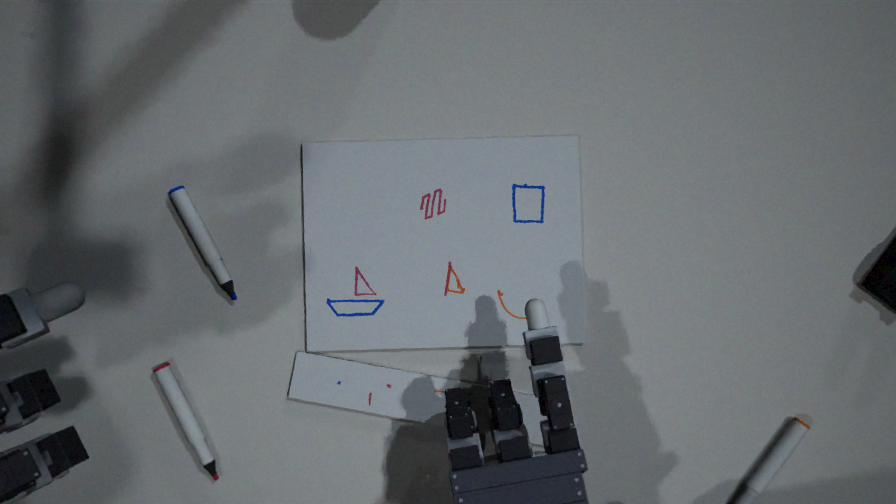

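Scaled by 2.520.

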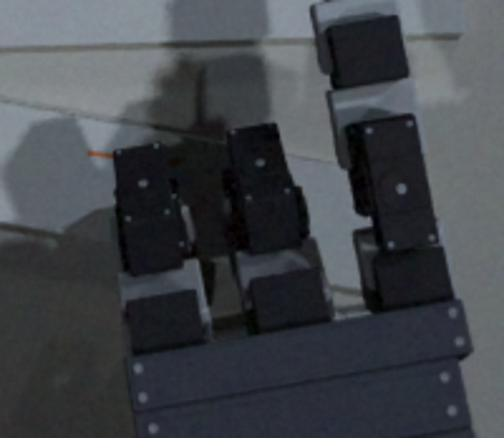

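>>> {"op": "move", "data": {
  "target": [
    [0,0,0,0,0,0,0.479,0,-0.073,0.051,0.479,0,-0.073,0.051,0.754,0,0.576,0.696,-0.671,0.677,0.056,0.168,0.4,-0.5,0,0,-0.02,0,0,0,0.19,0,-0.073,0.051,0.19,0,-0.073,0.051,0.95,0,0.576,0.696,-0.671,0.677,-0.12,0.168,0.4,-0.9]
  ],
  "speed": 0.01,
  "stop_force": 4
}}

Scene clock: 2771.40 s.
left_arm: end_effector_position=(+0.4399, +0.3600, +0.2798) hand_goal=(+0.480, +0.000, -0.072, +0.052, +0.480, +0.000, -0.072, +0.052, +0.754, +0.000, +0.576, +0.696, -0.670, +0.678, +0.056, +0.168) hand_measured=(+0.470, +0.000, -0.070, +0.052, +0.472, +0.002, -0.072, +0.052, +0.742, +0.002, +0.574, +0.696, -0.668, +0.680, +0.056, +0.166) hand_current_ma=(-32, +1, +3, +1, -28, +2, +0, +2, -38, +3, -2, +0, +4, +5, -3, -6) hand_state=(goal, goal, goal, goal, goal, goal, goal, goal, goal, goal, goal, goal, goal, goal, goal, goal) hand_current_limit=0.40 hand_speed=-0.50 end_effector_quat_wxyz=(+0.149, -0.212, +0.790, -0.556) | right_arm: end_effector_position=(+0.4107, -0.0290, +0.0351) hand_goal=(+0.190, +0.000, -0.072, +0.052, +0.190, +0.000, -0.072, +0.052, +0.950, +0.000, +0.576, +0.696, -0.670, +0.678, -0.120, +0.168) hand_measured=(+0.188, -0.002, -0.074, +0.050, +0.188, +0.002, -0.084, +0.042, +0.926, +0.000, +0.576, +0.696, -0.670, +0.680, -0.118, +0.170) hand_current_ma=(-2, -1, -2, -3, -3, +2, -23, -20, -63, +1, +0, +0, +0, +2, +5, +4) hand_state=(goal, goal, goal, goal, goal, goal, goal, goal, blocked, goal, goal, goal, goal, goal, goal, goal) hand_current_limit=0.40 hand_speed=-0.90 end_effector_quat_wxyz=(-0.447, +0.638, -0.514, +0.360)
Joint positions: left_arm=[3.639 -1.269 -2.314 -1.171 0.345 4.756] | right_arm=[0.79 -0.749 2.246 -4.239 -2.068 3.341]
Joint torques (N m): left_arm=[-6.02 12.43 26.2 -0.38 0.56 2.1] | right_arm=[3.39 -40.25 2.49 0.96 -0.32 -0.19]
Wrist force (N): left_arm=[-0.6 -0.3 -0.3] | right_arm=[0.6 -3.6 0.9]
Wrist torque (N m): left_arm=[0.04 0.08 -0.27] | right_arm=[-0.38 -0.11 0.21]
Wrist force, peak (N): left_arm=[-0.9 -0.8 -0.5] | right_arm=[0.7 -10.3 -1.4]
Hand target: left_arm +0.4399, +0.3600, +0.2798; +0.149, -0.212, +0.790, -0.556 | right_arm +0.4107, -0.0290, +0.0351; -0.447, +0.638, -0.514, +0.360 (not the last commanded pose)
Off the commanded pose: left_arm 0.000 m, 0 deg | right_arm 0.005 m, 0 deg.
move: contact (right_arm)

>>> {"op": "move", "data": {
  "target": [
    [0,0,0,0,0,0,0.479,0,-0.073,0.051,0.479,0,-0.073,0.051,0.754,0,0.576,0.696,-0.671,0.677,0.056,0.168,0.4,-0.5,0,0,-0.002,0,0,0,0.06,0,-0.073,0.051,0.06,0,-0.073,0.051,0.95,0,0.576,0.696,-0.671,0.677,-0.295,0.168,0.78,-0.9]
  ],
  "speed": 0.02,
  "cameras": ["cam_above"]
}}

>>> {"op": "zoom_image", "data": {
  "camera": "cam_above",
  "region": [400, 330, 600, 504]
}}

Scene clock: 2777.37 s.
left_arm: end_effector_position=(+0.4399, +0.3600, +0.2798) hand_goal=(+0.480, +0.000, -0.072, +0.052, +0.480, +0.000, -0.072, +0.052, +0.754, +0.000, +0.576, +0.696, -0.670, +0.678, +0.056, +0.168) hand_measured=(+0.470, +0.000, -0.070, +0.052, +0.472, +0.002, -0.072, +0.052, +0.742, +0.002, +0.574, +0.696, -0.668, +0.680, +0.056, +0.166) hand_current_ma=(-32, +1, +3, +1, -28, +2, +0, +2, -38, +3, -2, +0, +4, +5, -3, -6) hand_state=(goal, goal, goal, goal, goal, goal, goal, goal, goal, goal, goal, goal, goal, goal, goal, goal) hand_current_limit=0.40 hand_speed=-0.50 end_effector_quat_wxyz=(+0.149, -0.212, +0.790, -0.556) | right_arm: end_effector_position=(+0.4107, -0.0290, +0.0339) hand_goal=(+0.060, +0.000, -0.072, +0.052, +0.060, +0.000, -0.072, +0.052, +0.950, +0.000, +0.576, +0.696, -0.670, +0.678, -0.294, +0.168) hand_measured=(+0.144, -0.004, -0.068, +0.044, +0.142, +0.000, -0.070, +0.040, +0.926, +0.000, +0.576, +0.696, -0.672, +0.678, -0.144, +0.190) hand_current_ma=(+312, -4, +7, -16, +304, +0, +4, -25, -63, +1, +0, +0, -1, +1, +489, +76) hand_state=(blocked, goal, goal, goal, blocked, goal, goal, goal, blocked, goal, goal, goal, goal, goal, blocked, blocked) hand_current_limit=0.78 hand_speed=-0.90 end_effector_quat_wxyz=(-0.447, +0.638, -0.514, +0.360)
Joint positions: left_arm=[3.639 -1.269 -2.314 -1.171 0.345 4.756] | right_arm=[0.79 -0.746 2.245 -4.241 -2.068 3.341]
Joint torques (N m): left_arm=[-6.44 12.88 26.2 -0.36 0.42 1.96] | right_arm=[5.3 -25.74 -4.99 -1.37 -0.43 -0.2]
Wrist force (N): left_arm=[-0.5 -0.4 -0.6] | right_arm=[1.6 -21.1 -2.7]
Wrist torque (N m): left_arm=[0.05 0.05 -0.25] | right_arm=[-1.40 -0.13 0.13]
Wrist force, peak (N): left_arm=[-0.9 -0.7 -0.1] | right_arm=[1.7 -21.3 -2.8]
Hand target: left_arm +0.4399, +0.3600, +0.2798; +0.149, -0.212, +0.790, -0.556 | right_arm +0.4107, -0.0290, +0.0339; -0.447, +0.638, -0.514, +0.360
Off the commanded pose: left_arm 0.000 m, 0 deg | right_arm 0.000 m, 0 deg.
move: done
Images, in order (width x height): cam_above 896x504.

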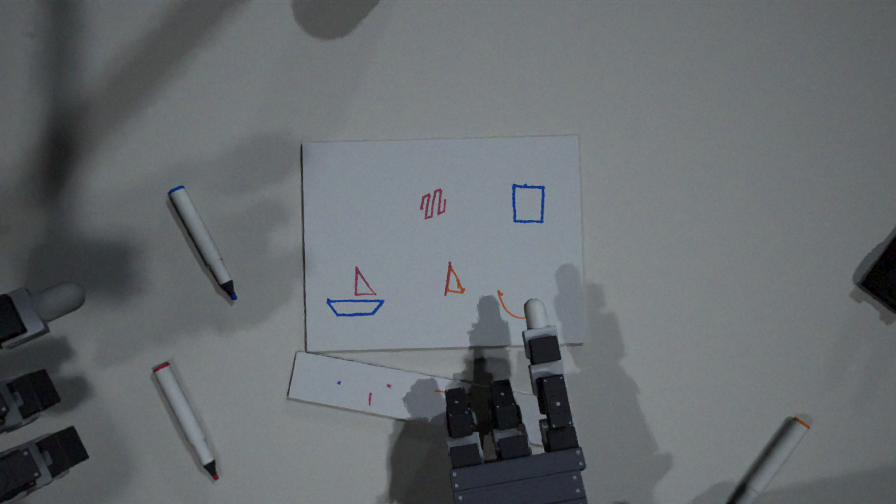

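Scaled by 2.520.

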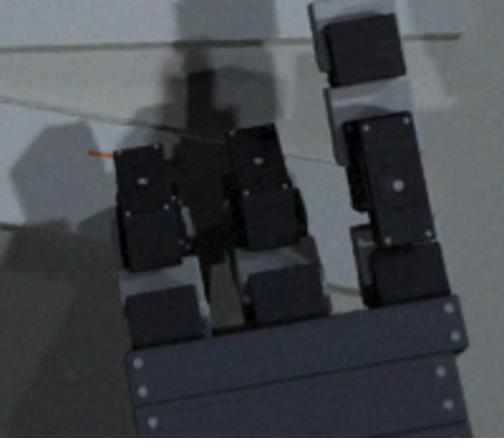

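>>> {"op": "move", "data": {
  "target": [
    [0,0,0,0,0,0,0.479,0,-0.073,0.051,0.479,0,-0.073,0.051,0.754,0,0.576,0.696,-0.671,0.677,0.056,0.168,0.4,-0.5,0,0,0.03,0,0,0,0.06,0,-0.073,0.051,0.06,0,-0.073,0.051,0.95,0,0.576,0.696,-0.671,0.677,-0.295,0.168,0.78,-0.9]
  ],
  "speed": 0.03
}}

Scene clock: 2782.50 s.
left_arm: end_effector_position=(+0.4399, +0.3600, +0.2798) hand_goal=(+0.480, +0.000, -0.072, +0.052, +0.480, +0.000, -0.072, +0.052, +0.754, +0.000, +0.576, +0.696, -0.670, +0.678, +0.056, +0.168) hand_measured=(+0.470, +0.000, -0.070, +0.052, +0.472, +0.002, -0.072, +0.052, +0.742, +0.002, +0.574, +0.696, -0.668, +0.680, +0.056, +0.166) hand_current_ma=(-32, +1, +3, +1, -28, +2, +0, +2, -38, +3, -2, +0, +4, +5, -3, -6) hand_state=(goal, goal, goal, goal, goal, goal, goal, goal, goal, goal, goal, goal, goal, goal, goal, goal) hand_current_limit=0.40 hand_speed=-0.50 end_effector_quat_wxyz=(+0.149, -0.212, +0.790, -0.556) | right_arm: end_effector_position=(+0.4107, -0.0291, +0.0518) hand_goal=(+0.060, +0.000, -0.072, +0.052, +0.060, +0.000, -0.072, +0.052, +0.950, +0.000, +0.576, +0.696, -0.670, +0.678, -0.294, +0.168) hand_measured=(+0.130, -0.004, -0.052, +0.056, +0.126, +0.000, -0.052, +0.058, +0.926, +0.000, +0.576, +0.696, -0.670, +0.678, -0.144, +0.198) hand_current_ma=(+249, -4, +50, +7, +228, +0, +47, +10, -63, +1, +0, +0, +0, +1, +490, +116) hand_state=(blocked, goal, blocked, goal, blocked, goal, goal, goal, blocked, goal, goal, goal, goal, goal, blocked, blocked) hand_current_limit=0.78 hand_speed=-0.90 end_effector_quat_wxyz=(-0.446, +0.638, -0.514, +0.360) end_effector_velocity=(+0.000, +0.000, +0.000) end_effector_angular_velocity=(+0.001, -0.002, +0.000)
Joint positions: left_arm=[3.639 -1.269 -2.314 -1.171 0.345 4.756] | right_arm=[0.79 -0.8 2.258 -4.2 -2.068 3.341]
Joint velocities: left_arm=[within noise] | right_arm=[0 0.003 -0.001 -0.005 0 -0.001]
Joint torques (N m): left_arm=[-5.92 12.15 26.28 -0.37 0.52 1.93] | right_arm=[4.65 -28.93 -10.09 -5.98 -0.28 -1.52]
Wrist force (N): left_arm=[-0.6 -0.7 -0.7] | right_arm=[0.9 -2.1 1.4]
Wrist torque (N m): left_arm=[0.01 0.07 -0.26] | right_arm=[-0.37 -0.11 0.22]
Wrist force, peak (N): left_arm=[-1.0 -0.4 -0.7] | right_arm=[1.5 -21.4 -3.2]
Hand target: left_arm +0.4399, +0.3600, +0.2798; +0.149, -0.212, +0.790, -0.556 | right_arm +0.4107, -0.0290, +0.0519; -0.447, +0.638, -0.514, +0.360
Off the commanded pose: left_arm 0.000 m, 0 deg | right_arm 0.000 m, 0 deg.
move: done

>>> {"op": "move", "data": {
  "target": [
    [0,0,0,0,0,0,0.479,0,-0.073,0.051,0.479,0,-0.073,0.051,0.754,0,0.576,0.696,-0.671,0.677,0.056,0.168,0.4,-0.5,0,0,0.06,0,0,0,0.06,0,-0.073,0.051,0.06,0,-0.073,0.051,0.95,0,0.576,0.696,-0.671,0.677,-0.295,0.168,0.78,-0.9],
    [0,0,0,0,0,0,0.479,0,-0.073,0.051,0.479,0,-0.073,0.051,0.754,0,0.576,0.696,-0.671,0.677,0.056,0.168,0.4,-0.5,0.686,0.008,0.06,0,0,0,0.06,0,-0.073,0.051,0.06,0,-0.073,0.051,0.95,0,0.576,0.696,-0.671,0.677,-0.295,0.168,0.78,-0.9]
  ],
  "speed": 0.1,
  "blend": 0.01,
  "cameras": ["cam_above"]
}}

Scene clock: 2799.87 s.
left_arm: end_effector_position=(+0.4399, +0.3600, +0.2798) hand_goal=(+0.480, +0.000, -0.072, +0.052, +0.480, +0.000, -0.072, +0.052, +0.754, +0.000, +0.576, +0.696, -0.670, +0.678, +0.056, +0.168) hand_measured=(+0.470, +0.000, -0.070, +0.052, +0.472, +0.002, -0.072, +0.052, +0.742, +0.002, +0.574, +0.696, -0.668, +0.680, +0.056, +0.166) hand_current_ma=(-32, +1, +3, +1, -28, +2, +0, +2, -38, +3, -2, +0, +4, +5, -3, -6) hand_state=(goal, goal, goal, goal, goal, goal, goal, goal, goal, goal, goal, goal, goal, goal, goal, goal) hand_current_limit=0.40 hand_speed=-0.50 end_effector_quat_wxyz=(+0.149, -0.212, +0.790, -0.556) | right_arm: end_effector_position=(+0.8223, -0.0243, +0.0879) hand_goal=(+0.060, +0.000, -0.072, +0.052, +0.060, +0.000, -0.072, +0.052, +0.950, +0.000, +0.576, +0.696, -0.670, +0.678, -0.294, +0.168) hand_measured=(+0.130, -0.004, -0.050, +0.056, +0.124, +0.000, -0.052, +0.058, +0.926, +0.000, +0.576, +0.696, -0.670, +0.678, -0.144, +0.198) hand_current_ma=(+248, -4, +51, +7, +226, +0, +47, +10, -62, +1, +0, +0, +0, +1, +490, +117) hand_state=(blocked, goal, blocked, goal, blocked, goal, goal, goal, blocked, goal, goal, goal, goal, goal, blocked, blocked) hand_current_limit=0.78 hand_speed=-0.90 end_effector_quat_wxyz=(-0.447, +0.638, -0.514, +0.360)
Joint positions: left_arm=[3.639 -1.269 -2.314 -1.171 0.345 4.756] | right_arm=[0.392 -0.537 1.288 -3.541 -1.698 3.188]
Joint torques (N m): left_arm=[-5.86 11.83 26.05 -0.37 0.46 1.94] | right_arm=[10.29 -48.96 -25.68 -4.95 -0.37 1.37]
Wrist force (N): left_arm=[-0.5 -0.3 -0.2] | right_arm=[1.1 -2.2 1.0]
Wrist torque (N m): left_arm=[0.03 0.06 -0.24] | right_arm=[-0.36 -0.13 0.30]
Wrist force, peak (N): left_arm=[-1.1 -0.7 -0.1] | right_arm=[1.1 -2.5 2.3]
Hand target: left_arm +0.4399, +0.3600, +0.2798; +0.149, -0.212, +0.790, -0.556 | right_arm +0.8223, -0.0242, +0.0879; -0.447, +0.638, -0.514, +0.360
Off the commanded pose: left_arm 0.000 m, 0 deg | right_arm 0.000 m, 0 deg.
move: done
Images, in order (width x height): cam_above 896x504.

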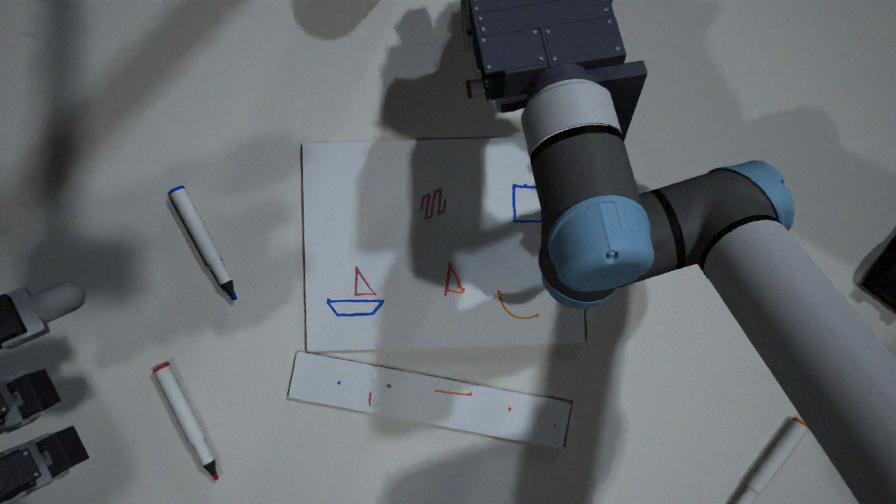

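>>> {"op": "move", "data": {
  "target": [
    [0,0,0,0,0,0,0.479,0,-0.073,0.051,0.479,0,-0.073,0.051,0.754,0,0.576,0.696,-0.671,0.677,0.056,0.168,0.4,-0.5,0,0,-0.06,0,0,0,0.06,0,-0.073,0.051,0.06,0,-0.073,0.051,0.95,0,0.576,0.696,-0.671,0.677,-0.295,0.168,0.78,-0.9]
  ],
  "speed": 0.06
}}

>>> {"op": "move", "data": {
  "target": [
    [0,0,0,0,0,0,0.479,0,-0.073,0.051,0.479,0,-0.073,0.051,0.754,0,0.576,0.696,-0.671,0.677,0.056,0.168,0.4,-0.5,0,0,-0.04,0,0,0,0.06,0,-0.073,0.051,0.06,0,-0.073,0.051,0.95,0,0.576,0.696,-0.671,0.677,-0.295,0.168,0.78,-0.9]
  ],
  "speed": 0.01,
  "stop_force": 3.5
}}

Scene clock: 2807.63 s.
left_arm: end_effector_position=(+0.4399, +0.3600, +0.2798) hand_goal=(+0.480, +0.000, -0.072, +0.052, +0.480, +0.000, -0.072, +0.052, +0.754, +0.000, +0.576, +0.696, -0.670, +0.678, +0.056, +0.168) hand_measured=(+0.470, +0.000, -0.070, +0.052, +0.472, +0.002, -0.072, +0.052, +0.742, +0.002, +0.574, +0.696, -0.668, +0.680, +0.056, +0.166) hand_current_ma=(-32, +1, +3, +1, -28, +2, +0, +2, -38, +3, -2, +0, +4, +5, -3, -6) hand_state=(goal, goal, goal, goal, goal, goal, goal, goal, goal, goal, goal, goal, goal, goal, goal, goal) hand_current_limit=0.40 hand_speed=-0.50 end_effector_quat_wxyz=(+0.149, -0.212, +0.790, -0.556) | right_arm: end_effector_position=(+0.8224, -0.0242, +0.0521) hand_goal=(+0.060, +0.000, -0.072, +0.052, +0.060, +0.000, -0.072, +0.052, +0.950, +0.000, +0.576, +0.696, -0.670, +0.678, -0.294, +0.168) hand_measured=(+0.130, -0.004, -0.050, +0.056, +0.124, +0.000, -0.052, +0.058, +0.926, +0.000, +0.576, +0.696, -0.670, +0.678, -0.144, +0.198) hand_current_ma=(+248, -4, +51, +7, +226, +0, +48, +10, -62, +1, +0, +0, +0, +1, +489, +117) hand_state=(blocked, goal, blocked, goal, blocked, goal, goal, goal, blocked, goal, goal, goal, goal, goal, blocked, blocked) hand_current_limit=0.78 hand_speed=-0.90 end_effector_quat_wxyz=(-0.447, +0.638, -0.514, +0.360) end_effector_velocity=(+0.000, +0.000, +0.002) end_effector_angular_velocity=(-0.002, +0.002, +0.001)
Joint positions: left_arm=[3.639 -1.269 -2.314 -1.171 0.345 4.756] | right_arm=[0.392 -0.475 1.273 -3.588 -1.698 3.188]
Joint velocities: left_arm=[within noise] | right_arm=[0 -0.003 -0.001 0.005 0 -0.002]
Joint torques (N m): left_arm=[-6.3 11.79 26.15 -0.31 0.36 2] | right_arm=[8.06 -60.1 -10.93 0.67 0.43 1]
Wrist force (N): left_arm=[-0.8 -0.4 -0.3] | right_arm=[0.9 -2.5 1.3]
Wrist torque (N m): left_arm=[0.02 0.09 -0.28] | right_arm=[-0.39 -0.10 0.29]
Wrist force, peak (N): left_arm=[-1.0 -0.7 -0.3] | right_arm=[1.1 -3.3 1.1]
Hand target: left_arm +0.4399, +0.3600, +0.2798; +0.149, -0.212, +0.790, -0.556 | right_arm +0.8223, -0.0242, +0.0519; -0.447, +0.638, -0.514, +0.360
Off the commanded pose: left_arm 0.000 m, 0 deg | right_arm 0.000 m, 0 deg.
move: done

Scene clock: 2810.10 s.
left_arm: end_effector_position=(+0.4399, +0.3600, +0.2798) hand_goal=(+0.480, +0.000, -0.072, +0.052, +0.480, +0.000, -0.072, +0.052, +0.754, +0.000, +0.576, +0.696, -0.670, +0.678, +0.056, +0.168) hand_measured=(+0.470, +0.000, -0.070, +0.052, +0.472, +0.002, -0.072, +0.052, +0.742, +0.002, +0.574, +0.696, -0.668, +0.680, +0.056, +0.166) hand_current_ma=(-32, +1, +3, +1, -28, +2, +0, +2, -38, +3, -2, +0, +4, +5, -3, -6) hand_state=(goal, goal, goal, goal, goal, goal, goal, goal, goal, goal, goal, goal, goal, goal, goal, goal) hand_current_limit=0.40 hand_speed=-0.50 end_effector_quat_wxyz=(+0.149, -0.212, +0.790, -0.556) | right_arm: end_effector_position=(+0.8223, -0.0242, +0.0361) hand_goal=(+0.060, +0.000, -0.072, +0.052, +0.060, +0.000, -0.072, +0.052, +0.950, +0.000, +0.576, +0.696, -0.670, +0.678, -0.294, +0.168) hand_measured=(+0.128, -0.004, -0.048, +0.058, +0.122, +0.000, -0.052, +0.054, +0.926, +0.000, +0.576, +0.696, -0.668, +0.678, -0.144, +0.200) hand_current_ma=(+243, -4, +58, +10, +218, +0, +48, +4, -62, +1, +0, +0, +2, +1, +489, +122) hand_state=(blocked, goal, blocked, goal, blocked, goal, goal, goal, blocked, goal, goal, goal, goal, goal, blocked, blocked) hand_current_limit=0.78 hand_speed=-0.90 end_effector_quat_wxyz=(-0.447, +0.638, -0.514, +0.360)
Joint positions: left_arm=[3.639 -1.269 -2.314 -1.171 0.345 4.756] | right_arm=[0.392 -0.446 1.263 -3.607 -1.698 3.188]
Joint torques (N m): left_arm=[-5.68 11.71 26.17 -0.31 0.4 2.07] | right_arm=[6.95 -60.3 -9.93 0.55 -0.53 0.97]
Wrist force (N): left_arm=[-0.2 -0.5 -0.3] | right_arm=[1.0 -3.4 0.9]
Wrist torque (N m): left_arm=[0.01 0.03 -0.23] | right_arm=[-0.44 -0.11 0.26]
Wrist force, peak (N): left_arm=[-0.9 -0.7 -0.4] | right_arm=[1.1 -8.4 -0.9]
Hand target: left_arm +0.4399, +0.3600, +0.2798; +0.149, -0.212, +0.790, -0.556 | right_arm +0.8223, -0.0242, +0.0361; -0.447, +0.638, -0.514, +0.360 (not the last commanded pose)
Off the commanded pose: left_arm 0.000 m, 0 deg | right_arm 0.008 m, 0 deg.
move: contact (right_arm)


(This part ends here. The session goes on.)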